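# Stand link pins upright through middle joint, cap with plate

## Task

Turn the connecting link so its pins stick upward through the chain's central joint, then set the cover plate down onto both of those pins.

## Robot and tools

Robot: two arms, left_arm and right_arm, each ending in a parallel gripper. Its fingers extend along the gripper's +z axis and close along its y axis. end_effector_position is the point between the finger pads, roughly 1 cm short of the fingertips.

Frames: the scene frame has its origin at table-top height, halfway between the arms' nominal bases, with +z up, +x pointing out over the table and left_arm on the +y side (image sides do not match these names). Calibrated bases in the scene frame: left_arm at (+0.004, +0.316, 0) m, quat_wxyz (+1.000, 0, 0, 0); right_arm at (-0.046, -0.237, 0) m, quat_wxyz (+1.000, 0, 0, +0.017). Up is +z in both base frames. All hand positions, quaternions, targets and wrist-camera poses are given in that arm's own base frame; fixed cameras and the table use the scene frame. Reported poses may be off by a few centimetres, more at long reach.

Row layout (shared by execute_actions and move): 16 plain numbers, always both arms: left_arm x, y, z (metres), qw, qx, qy, qz (w first), opening; then the same eight for right_arm. Position and quaternion are absolute poses in that arm's base frame. Opening runs from -1 (closed) to +1 (fully open, 0.093 m) and is an absolute command, not a change; sending 0 really commands half open, so repeat the current value to leave a gripper alone.

execute_actions(actions, cameras): actions is a list of actions; each action is a table of at most 15 rows, one row per 1/30 s control step; a table with fewer rows repeats its final row until 15 steps pass. A target more than 0.6 m from the gripper's current position, measured along any of that gripper's axes, gets the action rejected for both arms; a malformed action, or a first action failing that check against the last reported state, rejects the whole call. An empty list just reports state and images. Each step the controller limits the commanded pose to 100 mm and 20 degrees from the measured pose, so one action may fall short; the result's Hand target line shows where the arm is now headed, and you must command the remainder next time. To hold an orientation, resend the same quaternion every row rather than copying the drifted reading. For an arm that should stay put and not press, resend the full pose from the result just before it began waiting, plus its desired opening. Commanding the measured pose relaxes a press. The result also lists end_effector_position at some steps.

move(target, speed, blend, opening_speed, blocking, cameras): drives each gripper in a straight line from its Hand target to the absolute pose(s) given, either one 16-number row or a list of up to 15 rows (no 0.6 m rule). speed: m/s, 0.002 to 0.5, default 0.25 (rotation limited to twice that in rad/s); one value or one per target. blend: corner rounding radius in metres, default 0 (stop at each). opening_speed: rate on the -1..1 scale per second, at least 0.2. Paths last at least 0.5 s and are cut at 10 s. Openings in the first row are sent at the start; openings in later rows are applied after stopping there. No obstacle avoidance; faster motions lag, stray and strike harder; targets past a contact press harder. Avoid paths passing near an arm's own base. blocking=false returns after about 0.5 s while the move continues; a new move replaces it smoothly. The result adds a move: line: done (within 10 mm and 2 degrees), off_target, moving, held, fault, plus limits=paced (pose clipped) or limits=held (steps withheld). Neither done nor off_target proves contact.

wait(seconds 0 to 10): let the scene run with commands held. stop(): brake the running move. zoom_image(camera, region [x0, y0, x1, y1] in pixels, at most 504 by 504) on cam_high, cam_low, cam_left_wrist or cam_right_wrist, each 672x504. finished_scene(scene 1 or 2): ends the scene irreversibly; the goal must persist without the robot.

Gripping: grip_measured is the finger motor on the -1..1 scale. Pads meet near -0.94; each mm of object width adds about 0.0208; readings may sit up to 0.02 high. On a rigid flat part the reading settles no more than about 0.23 under the width value; lower commands squeeze harder (about 50 to 62 N per pad). Keep sending the closing number to keep holding. The last Joint positions entry is the opening in metres (stops at zero).

Other readings: Joint velocities showing within noise means the arm is still. Joint torques follow joint order, positive toward larger angles, include gravity, and joints 1 to 3 wrap sign beyond ±28 N m. Joint ranges (rad): waist -2.618 to 3.054, shoulder 0.000 to 3.142, elbow 0.000 to 3.142 (straight at 2.901), wrist pitch -1.571 to 1.571, wrist yaw -1.571 to 1.571, wrist roll -2.094 to 2.094. Friction and weight can leave a gripper low, short or tilted; small moves may go sideways or not happen, so check pose after each move.

Heat: loads, stretched arms and unreachable targets warm motors. MOTOR HOT at 75 °C; at 90 °C an OVER-TEMPERATURE FAULT folds that arm for the rest of the scene; at 100 °C it collapses.

Avoid: dropping parts or releasing them while moving, fast impacts, heavy pressing, grippers or arms colliding (the clearance check does not guard gripper against gripper), and anything leaving the table. Brief outside tugs on held parts can occur. Between calls the robot keeps its last command while a running move carries on.

Each tool is called after "Call:" as name(argument=value, ...) on one line, values as JSON.

## Session

Call:
execute_actions(actions=[])

Scene clock: 0.00 s.
left_arm: end_effector_position=(+0.3804, +0.0624, +0.0935) grip_measured=+1.000 end_effector_quat_wxyz=(+0.585, -0.128, +0.792, +0.118) | right_arm: end_effector_position=(+0.3863, -0.0518, +0.1010) grip_measured=+1.000 end_effector_quat_wxyz=(+0.587, +0.119, +0.797, -0.082)
Joint positions: left_arm=[0.025 1.585 0.34 0.935 -0.319 -0.062 0.093] | right_arm=[-0.027 1.543 0.365 0.866 0.249 0.089 0.093]
Joint velocities: within noise
Joint torques (N m): no reading
Heat: left arm: 33 °C; right arm: 37 °C.
Hand target: left_arm +0.3844, +0.0626, +0.1043; +0.599, -0.130, +0.782, +0.116 | right_arm +0.3866, -0.0517, +0.1009; +0.585, +0.119, +0.798, -0.082
Tool commands: left_gripper/opening=+1.0 right_gripper/opening=+1.0

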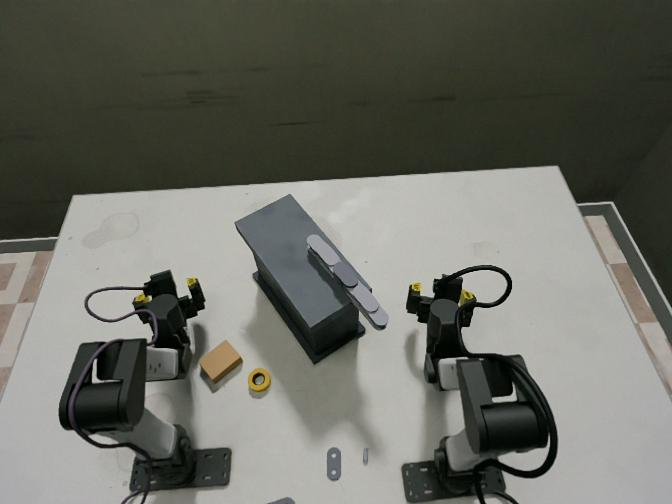

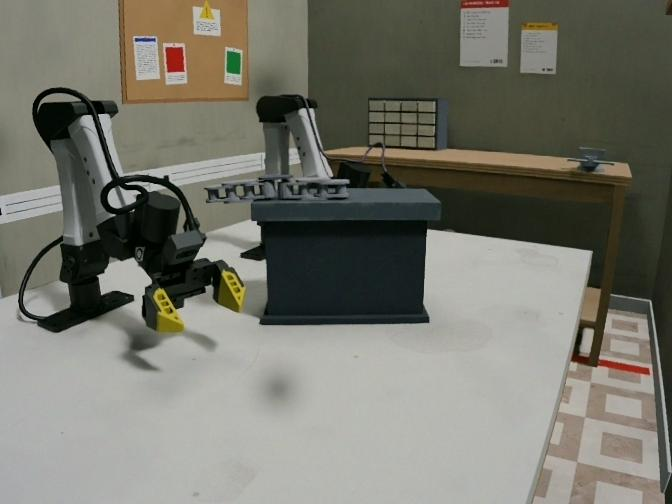

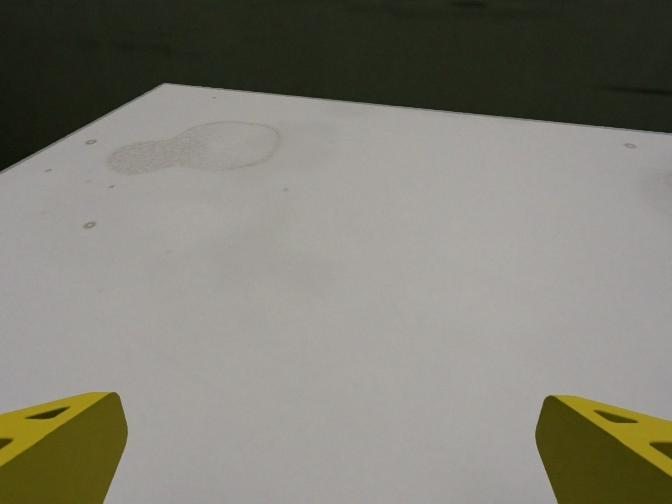

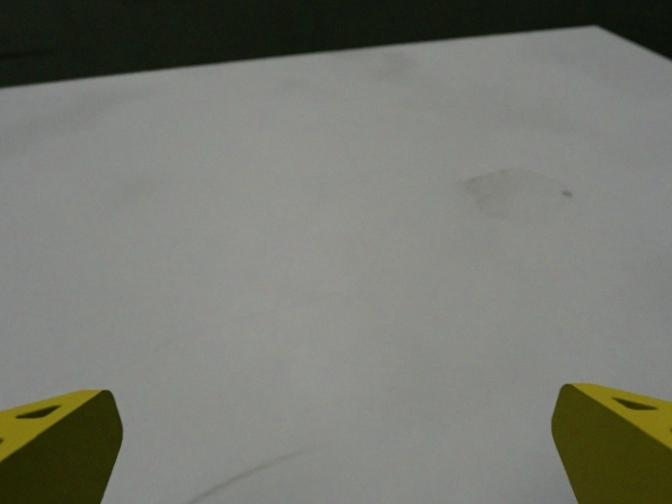

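Call:
zoom_image(camera="cam_high", region=[230, 190, 410, 350])

Call:
zoom_image(camera="cam_low", region=[190, 140, 460, 340])

Call:
zoom_image(camera="cam_high", region=[180, 330, 400, 504])

Scaled by 2.800 from the camera's 672x504 image, which has a finer 960x720 frame.

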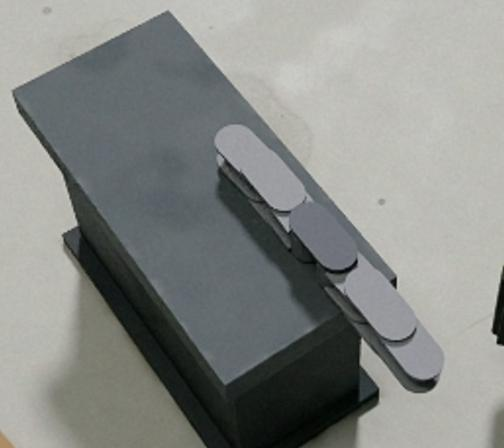

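Scaled by 1.867 from the camera's 672x504 image, which has a finer 960x720 frame.

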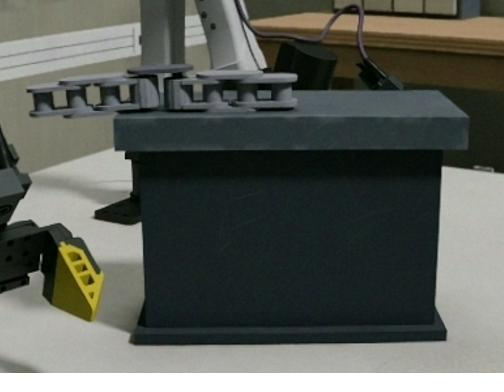

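Scaled by 2.291 from the camera's 672x504 image, which has a finer 960x720 frame.

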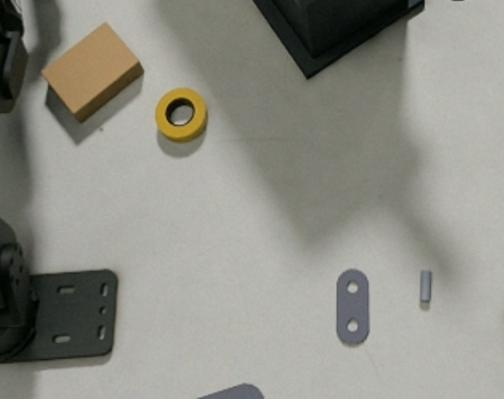

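Call:
move(target=[[0.3804,0.0624,0.0935,0.585,-0.128,0.792,0.118,1,0.33,-0.04,0.33,0.4226,0,0.9063,0,1],[0.3804,0.0624,0.0935,0.585,-0.128,0.792,0.118,1,0.304,0.152,0.356,0.2926,-0.2194,0.928,0.0692,1]], blend=0.04)

Scene clock: 71.10 s.
left_arm: end_effector_position=(+0.3803, +0.0624, +0.0932) grip_measured=+1.000 end_effector_quat_wxyz=(+0.584, -0.128, +0.793, +0.118) | right_arm: end_effector_position=(+0.3053, +0.1530, +0.3577) grip_measured=+1.000 end_effector_quat_wxyz=(+0.301, -0.222, +0.924, +0.074)
Joint positions: left_arm=[0.025 1.585 0.34 0.934 -0.319 -0.062 0.093] | right_arm=[0.459 1.563 2.096 -1.473 -0.011 -0.009 0.093]
Joint velocities: within noise
Joint torques (N m): left_arm=[-0.17 -5.44 4.63 2.01 -0.07 -0.16] | right_arm=[-0.08 -4.19 6.97 1.4 0.12 0.09]
Heat: left arm: 40 °C; right arm: 40 °C.
Hand target: left_arm +0.3804, +0.0625, +0.0935; +0.585, -0.128, +0.792, +0.118 | right_arm +0.3039, +0.1519, +0.3561; +0.293, -0.220, +0.928, +0.069
Off the commanded pose: left_arm 0.000 m, 0 deg | right_arm 0.002 m, 1 deg.
move: done
camera_calibration:
cam_left_wrist: T_world_to_cam=[[0.337015, -0.941288, -0.0199447, -0.0663321], [-0.618596, -0.205411, -0.758383, 0.358635], [0.70976, 0.267925, -0.651504, -0.144534], [0, 0, 0, 1]] pos_world=[0.34679, 0.0499541, 0.176496]
cam_right_wrist: T_world_to_cam=[[0.445592, -0.895219, 0.00554047, -0.00102235], [-0.880202, -0.43923, -0.179781, 0.437542], [0.163377, 0.0752323, -0.983691, 0.371858], [0, 0, 0, 1]] pos_world=[0.324828, 0.16329, 0.444461]

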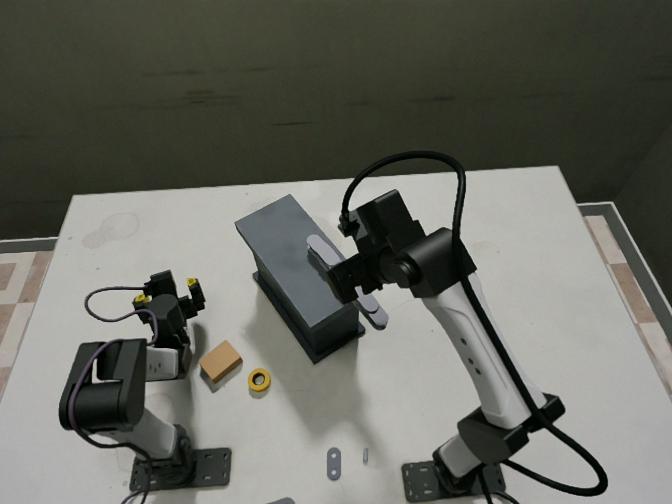

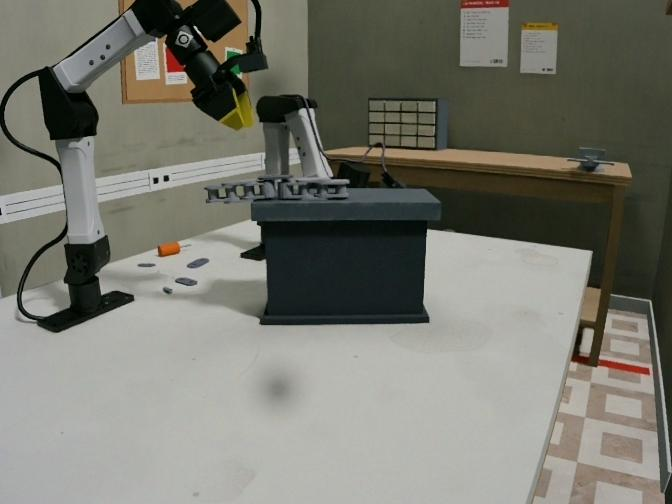

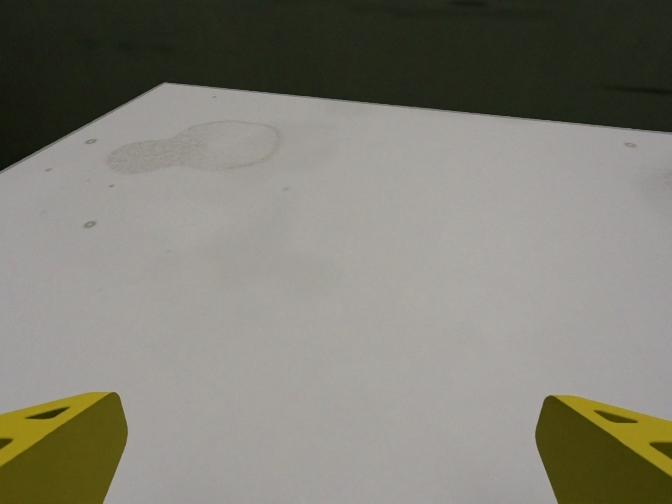

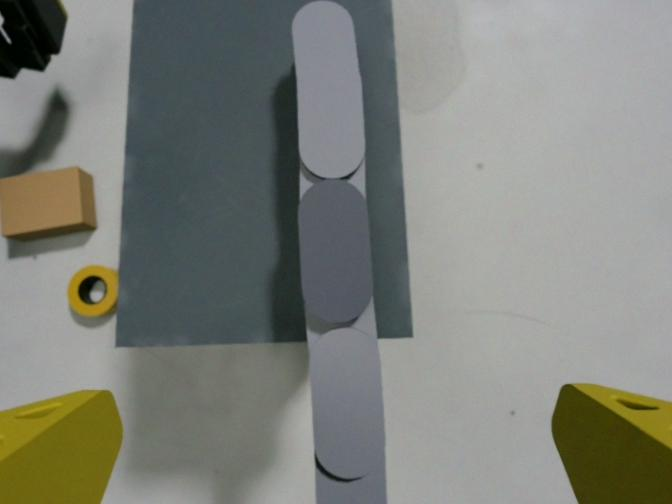

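Call:
zoom_image(camera="cam_low", region=[120, 220, 260, 320])

Call:
zoom_image(camera="cam_low", region=[190, 160, 360, 220])

Call:
zoom_image(camera="cam_right_wrist", region=[200, 130, 460, 390])

Scaled by 3.600 from the camera's 672x504 image, which has a finer 960x720 frame.

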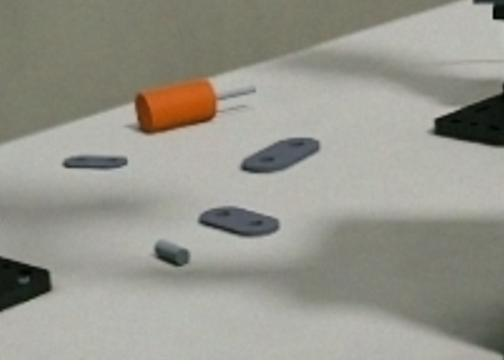

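Scaled by 2.965 from the camera's 672x504 image, which has a finer 960x720 frame.

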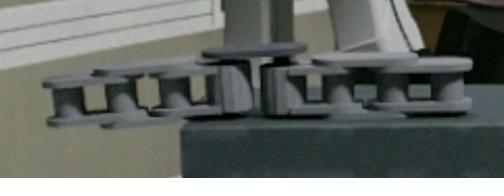

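Scaled by 1.938 from the camera's 672x504 image, which has a finer 960x720 frame.

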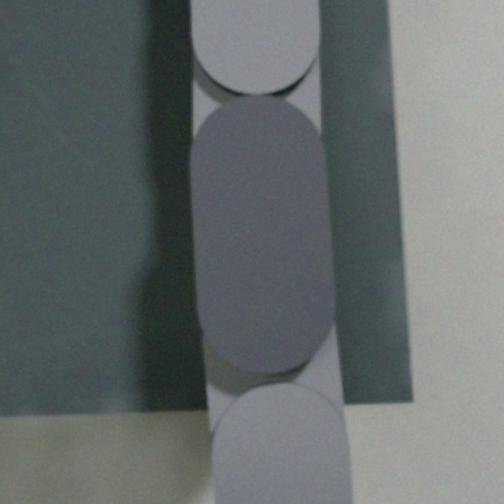

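Call:
move(target=[0.3804,0.0624,0.0935,0.585,-0.128,0.792,0.118,1,0.19,0.095,0.33,0.4487,-0.2071,0.8631,0.1077,1], cameras=["cam_high","cam_low","cam_right_wrist"])

Scene clock: 201.60 s.
left_arm: end_effector_position=(+0.3803, +0.0624, +0.0932) grip_measured=+1.000 end_effector_quat_wxyz=(+0.584, -0.128, +0.793, +0.118) | right_arm: end_effector_position=(+0.1876, +0.0948, +0.3326) grip_measured=+1.000 end_effector_quat_wxyz=(+0.450, -0.208, +0.862, +0.108)
Joint positions: left_arm=[0.025 1.585 0.34 0.934 -0.319 -0.062 0.093] | right_arm=[0.459 0.765 1.29 -1.134 -0.011 -0.009 0.093]
Joint velocities: within noise
Joint torques (N m): left_arm=[-0.2 -5.46 4.63 2.01 -0.07 -0.16] | right_arm=[-1.1 1.61 5 2.16 -0.12 -0.06]
Heat: left arm: 43 °C; right arm: 43 °C.
Hand target: left_arm +0.3804, +0.0625, +0.0936; +0.585, -0.128, +0.792, +0.118 | right_arm +0.1900, +0.0950, +0.3300; +0.449, -0.207, +0.863, +0.108
Off the commanded pose: left_arm 0.000 m, 0 deg | right_arm 0.004 m, 0 deg.
move: done
camera_calibration:
cam_right_wrist: T_world_to_cam=[[0.443353, -0.896326, 0.00609402, -0.000223339], [-0.779622, -0.388964, -0.490813, 0.383622], [0.442299, 0.212852, -0.871244, 0.268001], [0, 0, 0, 1]] pos_world=[0.180642, 0.0919702, 0.421782]
Images, in order (width x height): cam_high 672x504, cam_low 672x504, cam_right_wrist 672x504.

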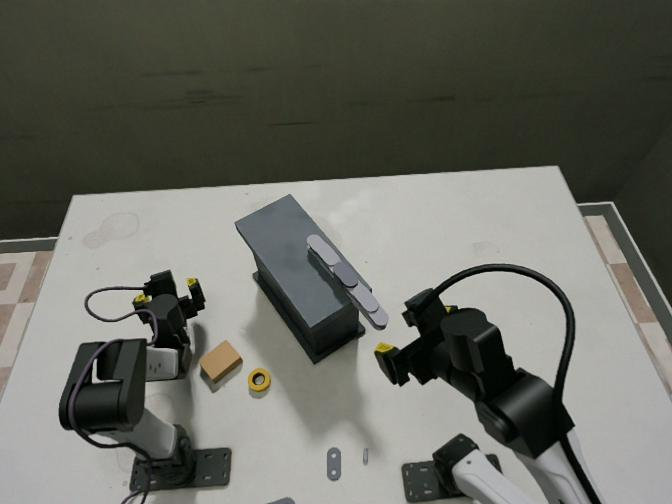

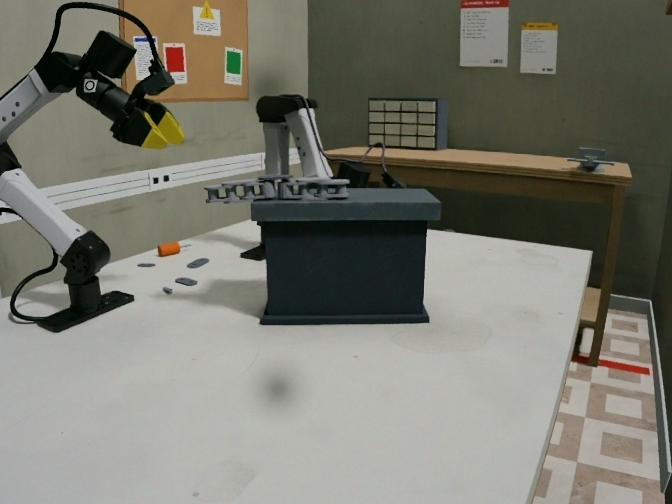

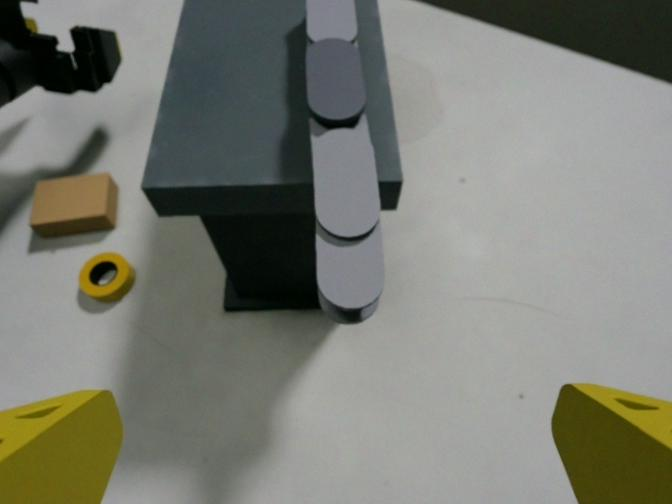

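Call:
zoom_image(camera="cam_right_wrist", region=[260, 0, 440, 340])

Scaled by 1.482 from the camera's 672x504 image, which has a finer 960x720 frame.

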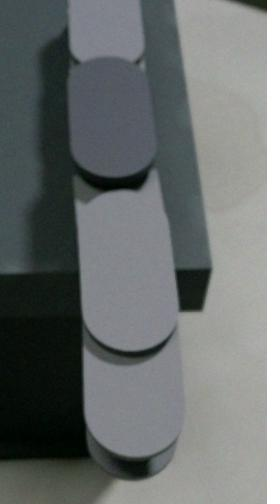

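Call:
move(target=[0.3804,0.0624,0.0935,0.585,-0.128,0.792,0.118,1,0.27,0.0,0.26,0.6124,-0.3536,0.6124,0.3536,1], cameras=["cam_right_wrist"])

Call:
zoom_image(camera="cam_right_wrist", region=[80, 80, 580, 400])

Scene clock: 231.40 s.
left_arm: end_effector_position=(+0.3803, +0.0624, +0.0932) grip_measured=+1.000 end_effector_quat_wxyz=(+0.584, -0.128, +0.793, +0.118) | right_arm: end_effector_position=(+0.2710, +0.0020, +0.2624) grip_measured=+1.000 end_effector_quat_wxyz=(+0.636, -0.311, +0.635, +0.309)
Joint positions: left_arm=[0.025 1.585 0.34 0.934 -0.319 -0.062 0.093] | right_arm=[-0.663 1.271 0.903 -0.929 -1.571 -1.3 0.093]
Joint velocities: within noise
Joint torques (N m): left_arm=[-0.16 -5.45 4.62 2.02 -0.07 -0.16] | right_arm=[-0.77 -2.93 5.81 0.76 -0.79 -0.05]
Heat: left arm: 43 °C; right arm: 40 °C.
Hand target: left_arm +0.3804, +0.0625, +0.0936; +0.585, -0.128, +0.792, +0.118 | right_arm +0.2705, +0.0006, +0.2601; +0.638, -0.307, +0.634, +0.310
Off the commanded pose: left_arm 0.000 m, 0 deg | right_arm 0.003 m, 8 deg.
joint sent to its limit (right arm) — joint 5 (wrist yaw), lower limit. The joint targets are off in orientation, not in position.
move: off_target (right_arm)
camera_calibration:
cam_right_wrist: T_world_to_cam=[[0.77913, -0.626863, 0.0000929069, -0.209857], [-0.272306, -0.338584, -0.900672, 0.348027], [0.564629, 0.701715, -0.4345, 0.0409928], [0, 0, 0, 1]] pos_world=[0.23513, -0.0424805, 0.331289]
Images, in order (width x height): cam_right_wrist 672x504.

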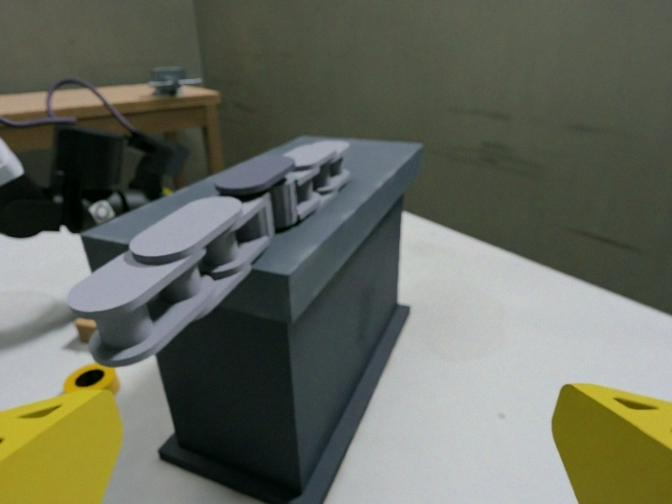

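Scaled by 1.008 from the camera's 672x504 image, which has a finer 960x720 frame.

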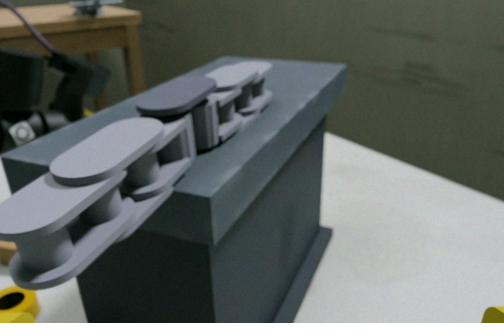

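Call:
zoom_image(camera="cam_right_wrist", region=[180, 120, 380, 280])

Call:
zoom_image(camera="cam_right_wrist", region=[60, 180, 280, 380])

Scaled by 2.520 from the camera's 672x504 image, which has a finer 960x720 frame.

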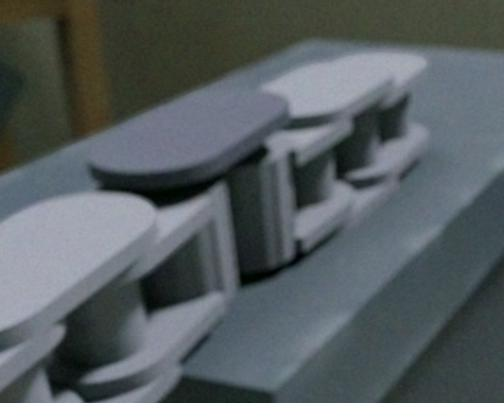

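Scaled by 2.291 from the camera's 672x504 image, which has a finer 960x720 frame.

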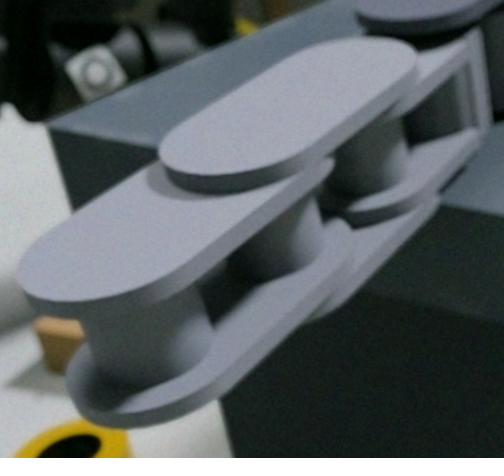

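Call:
move(target=[[0.32,0.0,0.30,0.7071,0,0.7071,0,1,0.25,0.03,0.3,0.7071,0,0.7071,0,1],[0.21,-0.17,0.33,0.6533,0.2706,0.6533,-0.2706,1,0.2,0.0,0.3,0.7071,0,0.7071,0,1],[0.268,-0.288,0.265,0.6013,0.3721,0.6013,-0.3721,1,0.2,0.0,0.3,0.7071,0,0.7071,0,1]], blend=0.03)

Call:
zoom_image(camera="cam_left_wrist", region=[180, 120, 480, 320])

Scene clock: 254.63 s.
left_arm: end_effector_position=(+0.2691, -0.2813, +0.2512) grip_measured=+1.000 end_effector_quat_wxyz=(+0.593, +0.368, +0.619, -0.360) | right_arm: end_effector_position=(+0.2043, -0.0001, +0.2967) grip_measured=+1.000 end_effector_quat_wxyz=(+0.707, -0.001, +0.707, -0.004)
Joint positions: left_arm=[-0.609 1.208 0.561 0.604 0.474 0.01 0.093] | right_arm=[0.014 0.131 0.522 -0.391 0.018 -0.007 0.093]
Joint velocities: within noise
Joint torques (N m): left_arm=[-1.11 -3.11 8.5 2.16 0.17 -0.27] | right_arm=[-1.11 2.32 8.7 2 -0.1 0.08]
Heat: left arm: 44 °C; right arm: 40 °C.
Hand target: left_arm +0.2675, -0.2875, +0.2649; +0.601, +0.372, +0.601, -0.372 | right_arm +0.2001, +0.0001, +0.3000; +0.707, +0.000, +0.707, +0.000
Off the commanded pose: left_arm 0.015 m, 3 deg | right_arm 0.005 m, 0 deg.
move: off_target (left_arm); limits=paced
camera_calibration:
cam_left_wrist: T_world_to_cam=[[-0.886908, -0.461312, 0.0242041, 0.104099], [-0.221109, 0.377927, -0.899045, 0.431514], [0.405593, -0.802722, -0.437187, -0.143715], [0, 0, 0, 1]] pos_world=[0.246028, -0.230422, 0.3226]
cam_right_wrist: T_world_to_cam=[[-0.0180034, -0.999831, 0.00372115, 0.0024676], [-0.434688, 0.00447548, -0.90057, 0.393251], [0.900401, -0.0178309, -0.434695, 0.0264298], [0, 0, 0, 1]] pos_world=[0.147188, 0.00117847, 0.365629]

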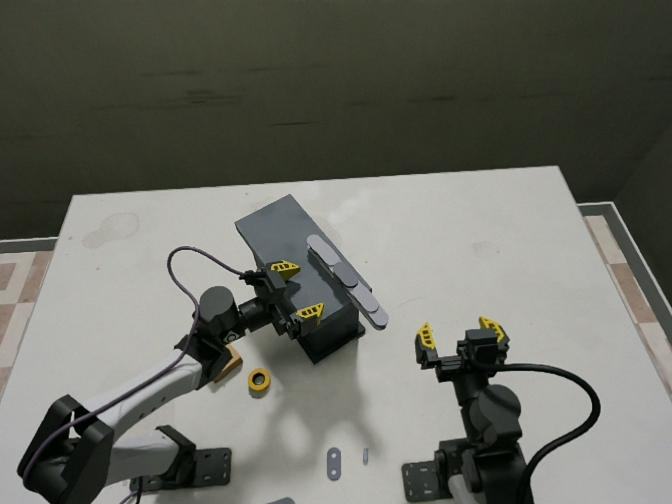

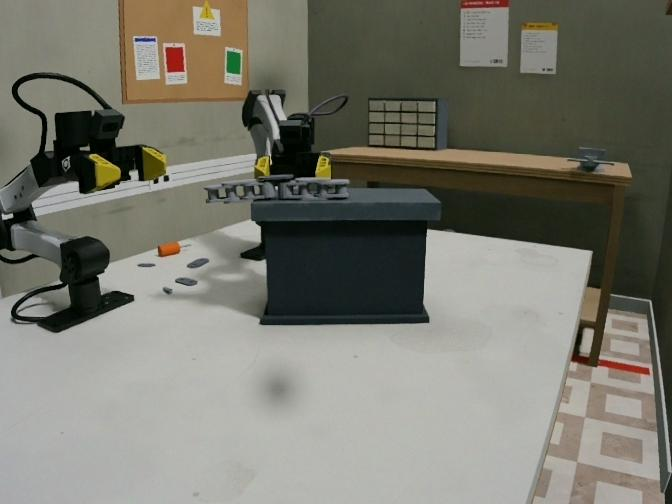

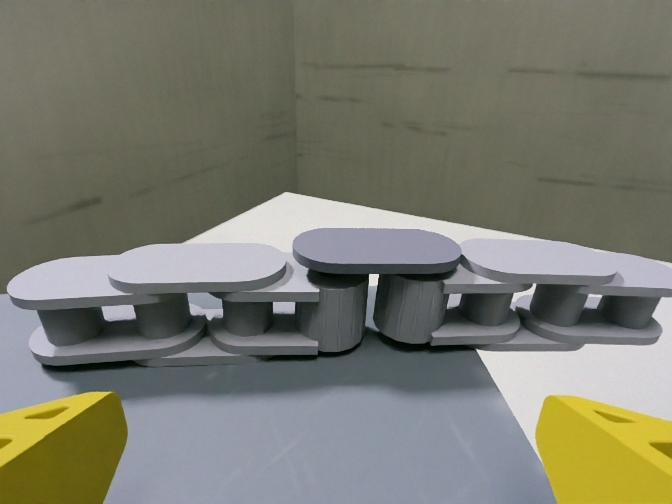

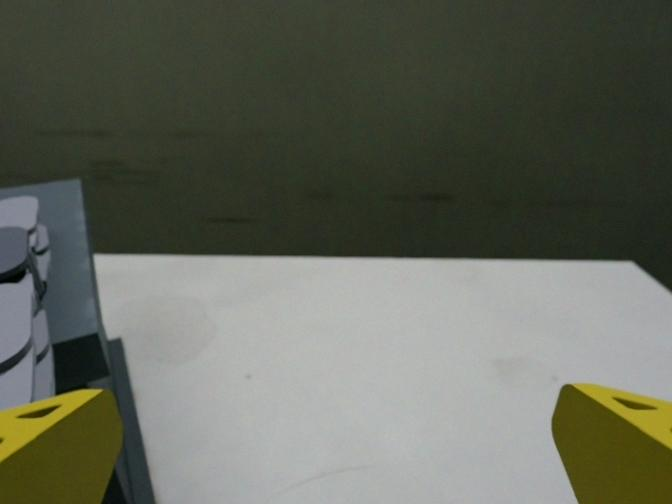

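Scaled by 1.680 from the camera's 672x504 image, which has a finer 960x720 frame.

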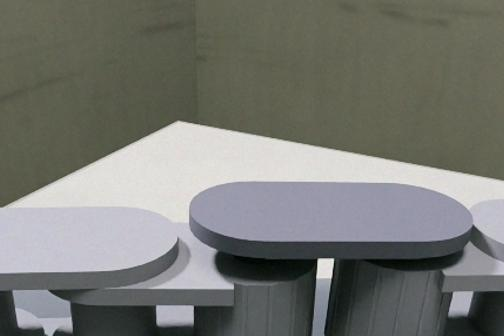

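Call:
move(target=[[0.245,-0.243,0.27,0.6013,0.3721,0.6013,-0.3721,1,0.17,0.07,0.27,0.6124,-0.6124,0.3536,-0.3536,1],[0.245,-0.243,0.27,0.6013,0.3721,0.6013,-0.3721,1,0.185,0.08,0.238,0.6124,-0.6124,0.3536,-0.3536,1]])

Call:
zoom_image(camera="cam_left_wrist", region=[272, 180, 672, 420])

Scene clock: 353.07 s.
left_arm: end_effector_position=(+0.2484, -0.2458, +0.2677) grip_measured=+1.000 end_effector_quat_wxyz=(+0.600, +0.373, +0.605, -0.367) | right_arm: end_effector_position=(+0.1860, +0.0798, +0.2354) grip_measured=+1.000 end_effector_quat_wxyz=(+0.605, -0.633, +0.358, -0.324)
Joint positions: left_arm=[-0.507 1.011 0.503 0.495 0.594 0.01 0.093] | right_arm=[-0.225 0.023 0.331 -0.39 -0.788 -1.607 0.093]
Joint velocities: within noise
Joint torques (N m): left_arm=[0.69 -4.59 5.79 1.9 0.16 -0.28] | right_arm=[0.28 2.44 6.94 2.06 0.04 -0.03]
Heat: left arm: 48 °C; right arm: 42 °C.
Hand target: left_arm +0.2451, -0.2431, +0.2700; +0.601, +0.372, +0.601, -0.372 | right_arm +0.1856, +0.0797, +0.2383; +0.604, -0.633, +0.351, -0.334
Off the commanded pose: left_arm 0.005 m, 1 deg | right_arm 0.003 m, 4 deg.
joint sent to its limit (right arm) — joint 2 (shoulder), lower limit. The joint targets are off in orientation, not in position.
move: off_target (right_arm)
camera_calibration:
cam_left_wrist: T_world_to_cam=[[-0.8956, -0.444692, 0.0122579, 0.111165], [-0.193691, 0.364989, -0.910641, 0.421458], [0.400481, -0.817944, -0.413017, -0.108557], [0, 0, 0, 1]] pos_world=[0.224667, -0.193187, 0.337598]
cam_right_wrist: T_world_to_cam=[[0.050443, 0.00160697, 0.998726, -0.244541], [0.113113, -0.993574, -0.00411435, 0.0964585], [0.992301, 0.113176, -0.0503006, -0.100439], [0, 0, 0, 1]] pos_world=[0.10109, 0.107599, 0.239575]

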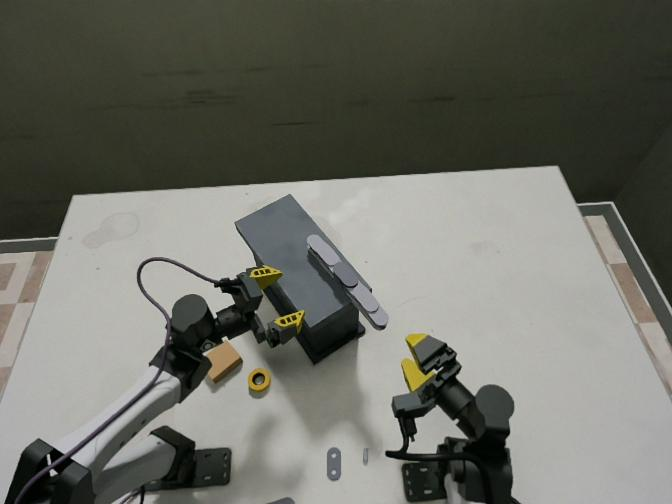

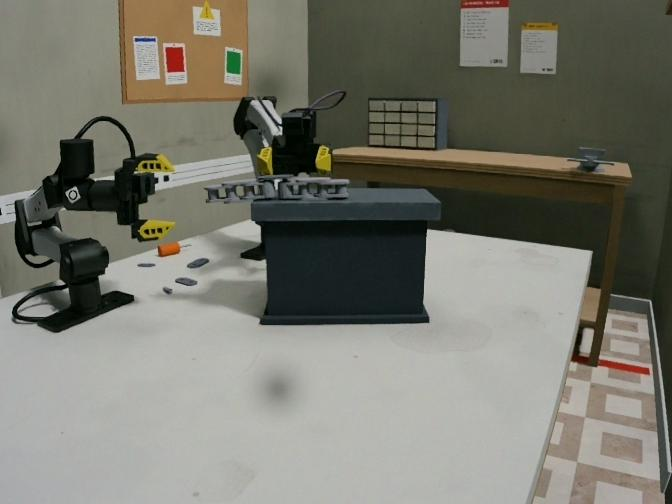

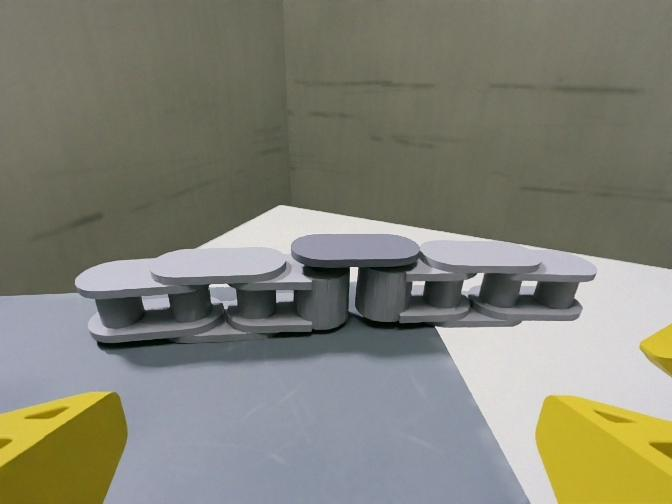

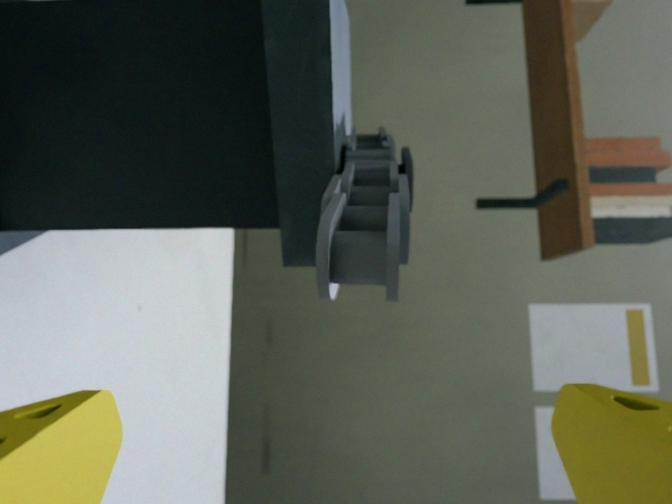

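Scaled by 1.260 from the camera's 672x504 image, which has a finer 960x720 frame.

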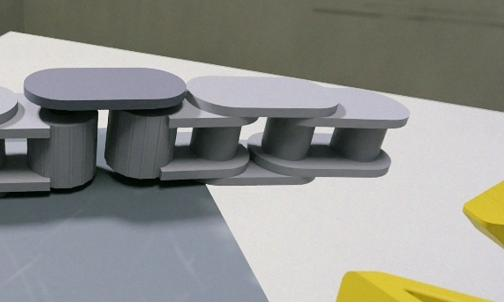

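Call:
move(target=[[0.245,-0.243,0.27,0.6013,0.3721,0.6013,-0.3721,1,0.221,0.100,0.238,0.6124,-0.6124,0.3536,-0.3536,1],[0.245,-0.243,0.27,0.6013,0.3721,0.6013,-0.3721,1,0.257,0.121,0.239,0.6124,-0.6124,0.3536,-0.3536,1]], speed=0.12)

Call:
zoom_image(camera="cam_left_wrist", region=[272, 180, 672, 420])

Scene clock: 376.03 s.
left_arm: end_effector_position=(+0.2484, -0.2458, +0.2676) grip_measured=+1.000 end_effector_quat_wxyz=(+0.600, +0.373, +0.605, -0.368) | right_arm: end_effector_position=(+0.2563, +0.1204, +0.2412) grip_measured=+1.000 end_effector_quat_wxyz=(+0.613, -0.613, +0.350, -0.355)
Joint positions: left_arm=[-0.507 1.011 0.503 0.495 0.595 0.009 0.093] | right_arm=[0.312 0.514 0.263 0.253 -0.215 -1.577 0.093]
Joint velocities: within noise
Joint torques (N m): left_arm=[0.69 -4.57 5.78 1.9 0.15 -0.28] | right_arm=[0.23 1.37 7.75 2.35 0.08 0.1]
Heat: left arm: 48 °C; right arm: 42 °C.
Hand target: left_arm +0.2451, -0.2431, +0.2700; +0.601, +0.372, +0.601, -0.372 | right_arm +0.2570, +0.1210, +0.2389; +0.612, -0.612, +0.354, -0.353
Off the commanded pose: left_arm 0.005 m, 1 deg | right_arm 0.002 m, 0 deg.
move: done
camera_calibration:
cam_left_wrist: T_world_to_cam=[[-0.895759, -0.444354, 0.0128598, 0.111062], [-0.194169, 0.365069, -0.910507, 0.421486], [0.399893, -0.818092, -0.413294, -0.108407], [0, 0, 0, 1]] pos_world=[0.224676, -0.193207, 0.337534]
cam_right_wrist: T_world_to_cam=[[-0.0159598, -0.0055642, 0.999857, -0.236361], [0.0775849, -0.996976, -0.00430975, 0.138492], [0.996858, 0.077505, 0.0163433, -0.187352], [0, 0, 0, 1]] pos_world=[0.172246, 0.151279, 0.239986]

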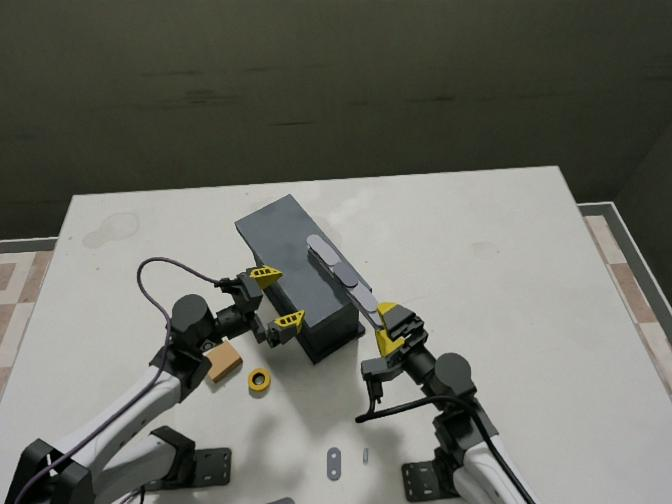

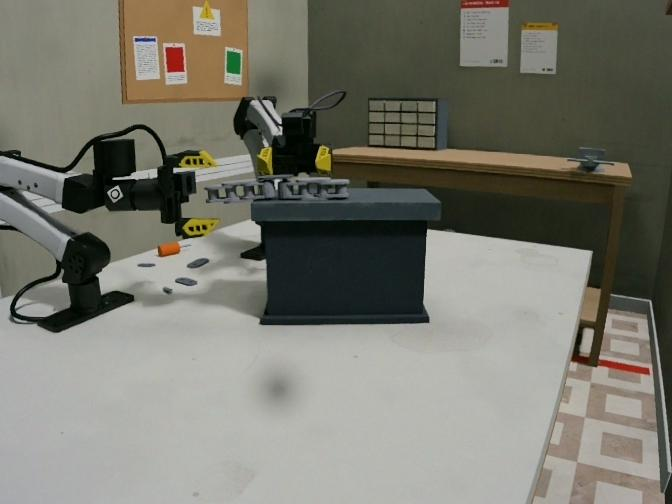

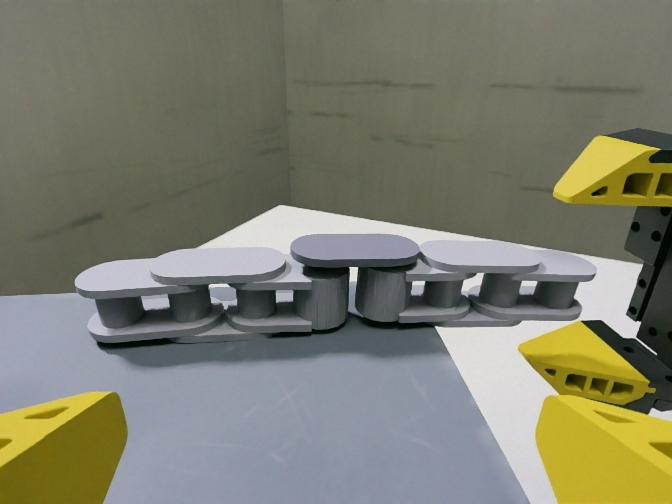

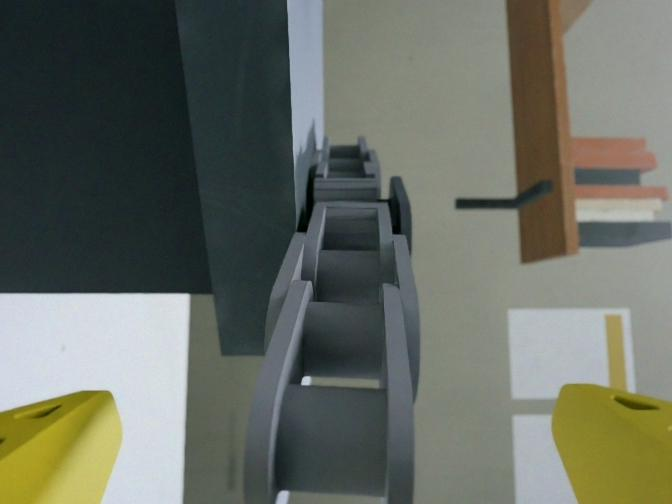

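Scaled by 1.260 from the camera's 672x504 image, which has a finer 960x720 frame.

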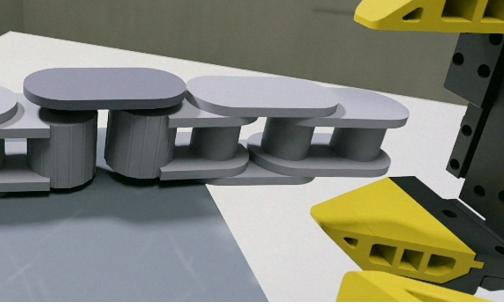

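Call:
move(target=[0.245,-0.243,0.27,0.6013,0.3721,0.6013,-0.3721,1,0.257,0.121,0.238,0.6124,-0.6124,0.3536,-0.3536,-0.7], speed=0.12, opening_speed=1.0)

Call:
zoom_image(camera="cam_left_wrist", region=[272, 180, 672, 420])

Scene clock: 385.43 s.
left_arm: end_effector_position=(+0.2483, -0.2458, +0.2676) grip_measured=+1.000 end_effector_quat_wxyz=(+0.600, +0.373, +0.605, -0.368) | right_arm: end_effector_position=(+0.2563, +0.1203, +0.2446) grip_measured=-0.515 end_effector_quat_wxyz=(+0.616, -0.609, +0.347, -0.358)
Joint positions: left_arm=[-0.507 1.011 0.503 0.495 0.595 0.009 0.093] | right_arm=[0.312 0.514 0.263 0.268 -0.214 -1.575 0.02]
Joint velocities: within noise
Joint torques (N m): left_arm=[0.68 -4.59 5.78 1.9 0.15 -0.28] | right_arm=[0.53 1.31 7.31 2.17 0.09 0.14]
Heat: left arm: 48 °C; right arm: 43 °C.
Hand target: left_arm +0.2450, -0.2432, +0.2700; +0.601, +0.372, +0.601, -0.372 | right_arm +0.2569, +0.1210, +0.2380; +0.612, -0.612, +0.353, -0.354
Off the commanded pose: left_arm 0.005 m, 1 deg | right_arm 0.007 m, 1 deg.
move: done
camera_calibration:
cam_left_wrist: T_world_to_cam=[[-0.895928, -0.444012, 0.0128639, 0.111123], [-0.194032, 0.365139, -0.910508, 0.42147], [0.39958, -0.818246, -0.413291, -0.108368], [0, 0, 0, 1]] pos_world=[0.224639, -0.193227, 0.337534]
cam_right_wrist: T_world_to_cam=[[-0.0289888, -0.0113222, 0.999516, -0.235704], [0.0769258, -0.996996, -0.00906263, 0.139717], [0.996615, 0.0766258, 0.0297727, -0.190549], [0, 0, 0, 1]] pos_world=[0.172323, 0.15123, 0.242529]

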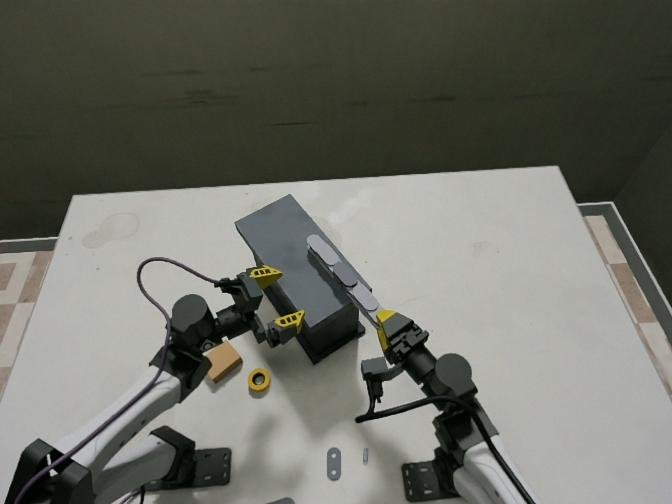

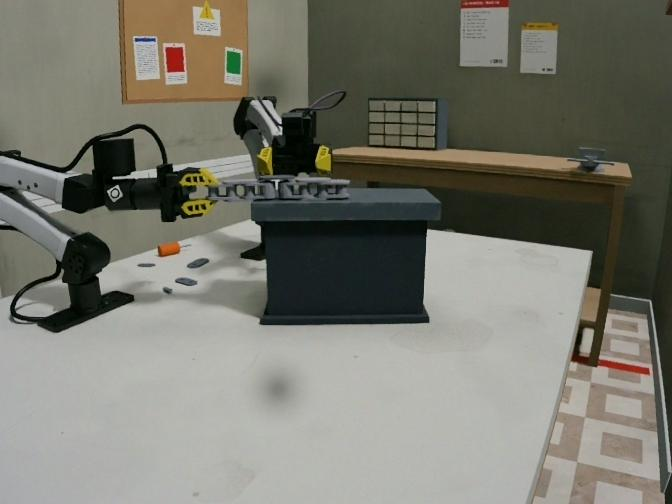

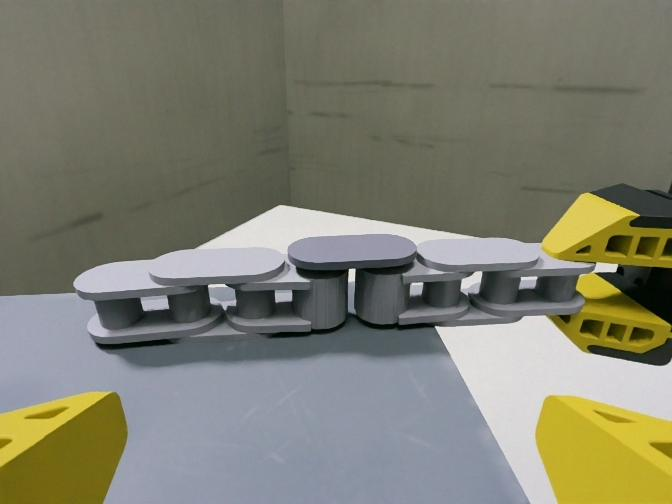

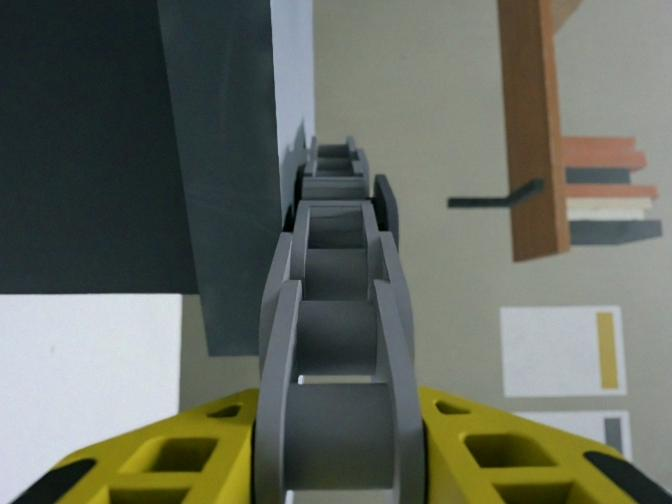

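Scaled by 1.260 from the camera's 672x504 image, which has a finer 960x720 frame.

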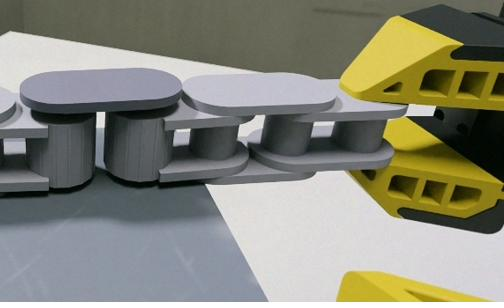

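Call:
move(target=[[0.245,-0.243,0.27,0.6013,0.3721,0.6013,-0.3721,1,0.257,0.121,0.248,0.7011,-0.4305,0.561,-0.0923,-0.7]], speed=0.12)

Call:
zoom_image(camera="cam_left_wrist", region=[0, 180, 672, 420])

Scene clock: 419.33 s.
left_arm: end_effector_position=(+0.2483, -0.2458, +0.2676) grip_measured=+1.000 end_effector_quat_wxyz=(+0.600, +0.373, +0.605, -0.368) | right_arm: end_effector_position=(+0.2594, +0.1147, +0.2417) grip_measured=-0.515 end_effector_quat_wxyz=(+0.699, -0.423, +0.567, -0.108)
Joint positions: left_arm=[-0.507 1.011 0.503 0.495 0.595 0.009 0.093] | right_arm=[0.312 0.514 0.267 0.248 -0.176 -0.794 0.02]
Joint velocities: within noise
Joint torques (N m): left_arm=[0.69 -4.57 5.78 1.9 0.15 -0.28] | right_arm=[0.2 1.11 10.63 2.01 -0.35 0.07]
Heat: left arm: 48 °C; right arm: 43 °C.
Hand target: left_arm +0.2450, -0.2432, +0.2700; +0.601, +0.372, +0.601, -0.372 | right_arm +0.2568, +0.1208, +0.2478; +0.701, -0.430, +0.561, -0.092
Off the commanded pose: left_arm 0.005 m, 1 deg | right_arm 0.009 m, 2 deg.
move: done
camera_calibration:
cam_left_wrist: T_world_to_cam=[[-0.895928, -0.444012, 0.0128639, 0.111123], [-0.194032, 0.365139, -0.910508, 0.42147], [0.39958, -0.818246, -0.413291, -0.108368], [0, 0, 0, 1]] pos_world=[0.224639, -0.193227, 0.337534]
cam_right_wrist: T_world_to_cam=[[0.317131, -0.628109, 0.710569, -0.181932], [-0.0852323, -0.765087, -0.638261, 0.301405], [0.944544, 0.141849, -0.296168, -0.108376], [0, 0, 0, 1]] pos_world=[0.185752, 0.131701, 0.289553]

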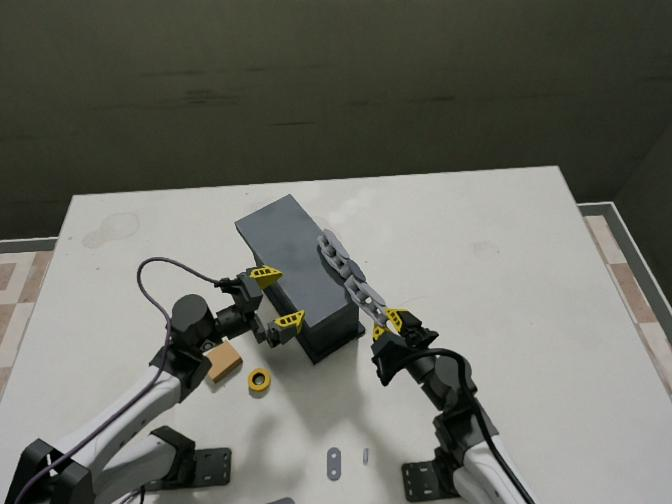

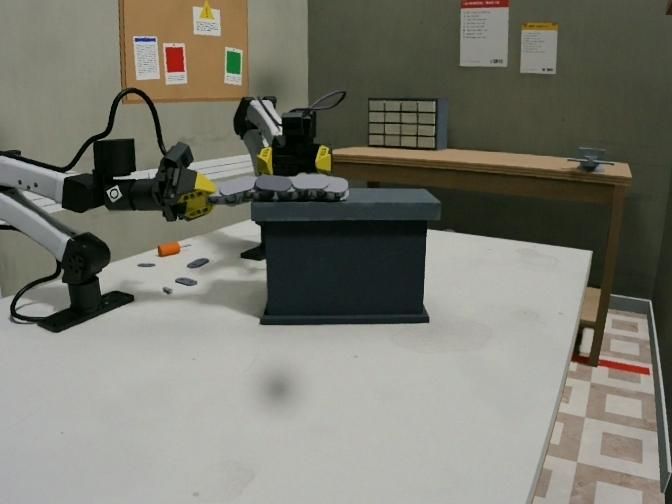

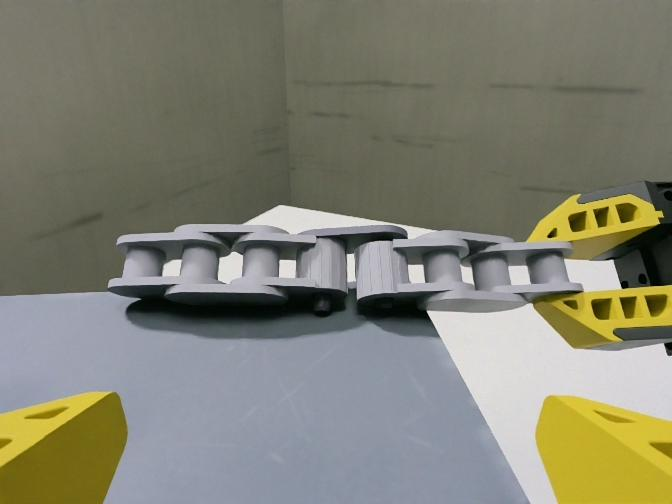

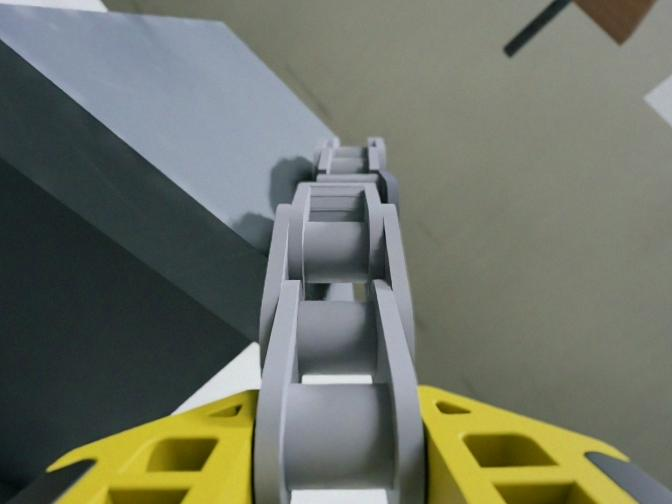

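Region (0, 180, 672, 420) is 672x240 pixels. A region can be at most 504 by 504 pixels.


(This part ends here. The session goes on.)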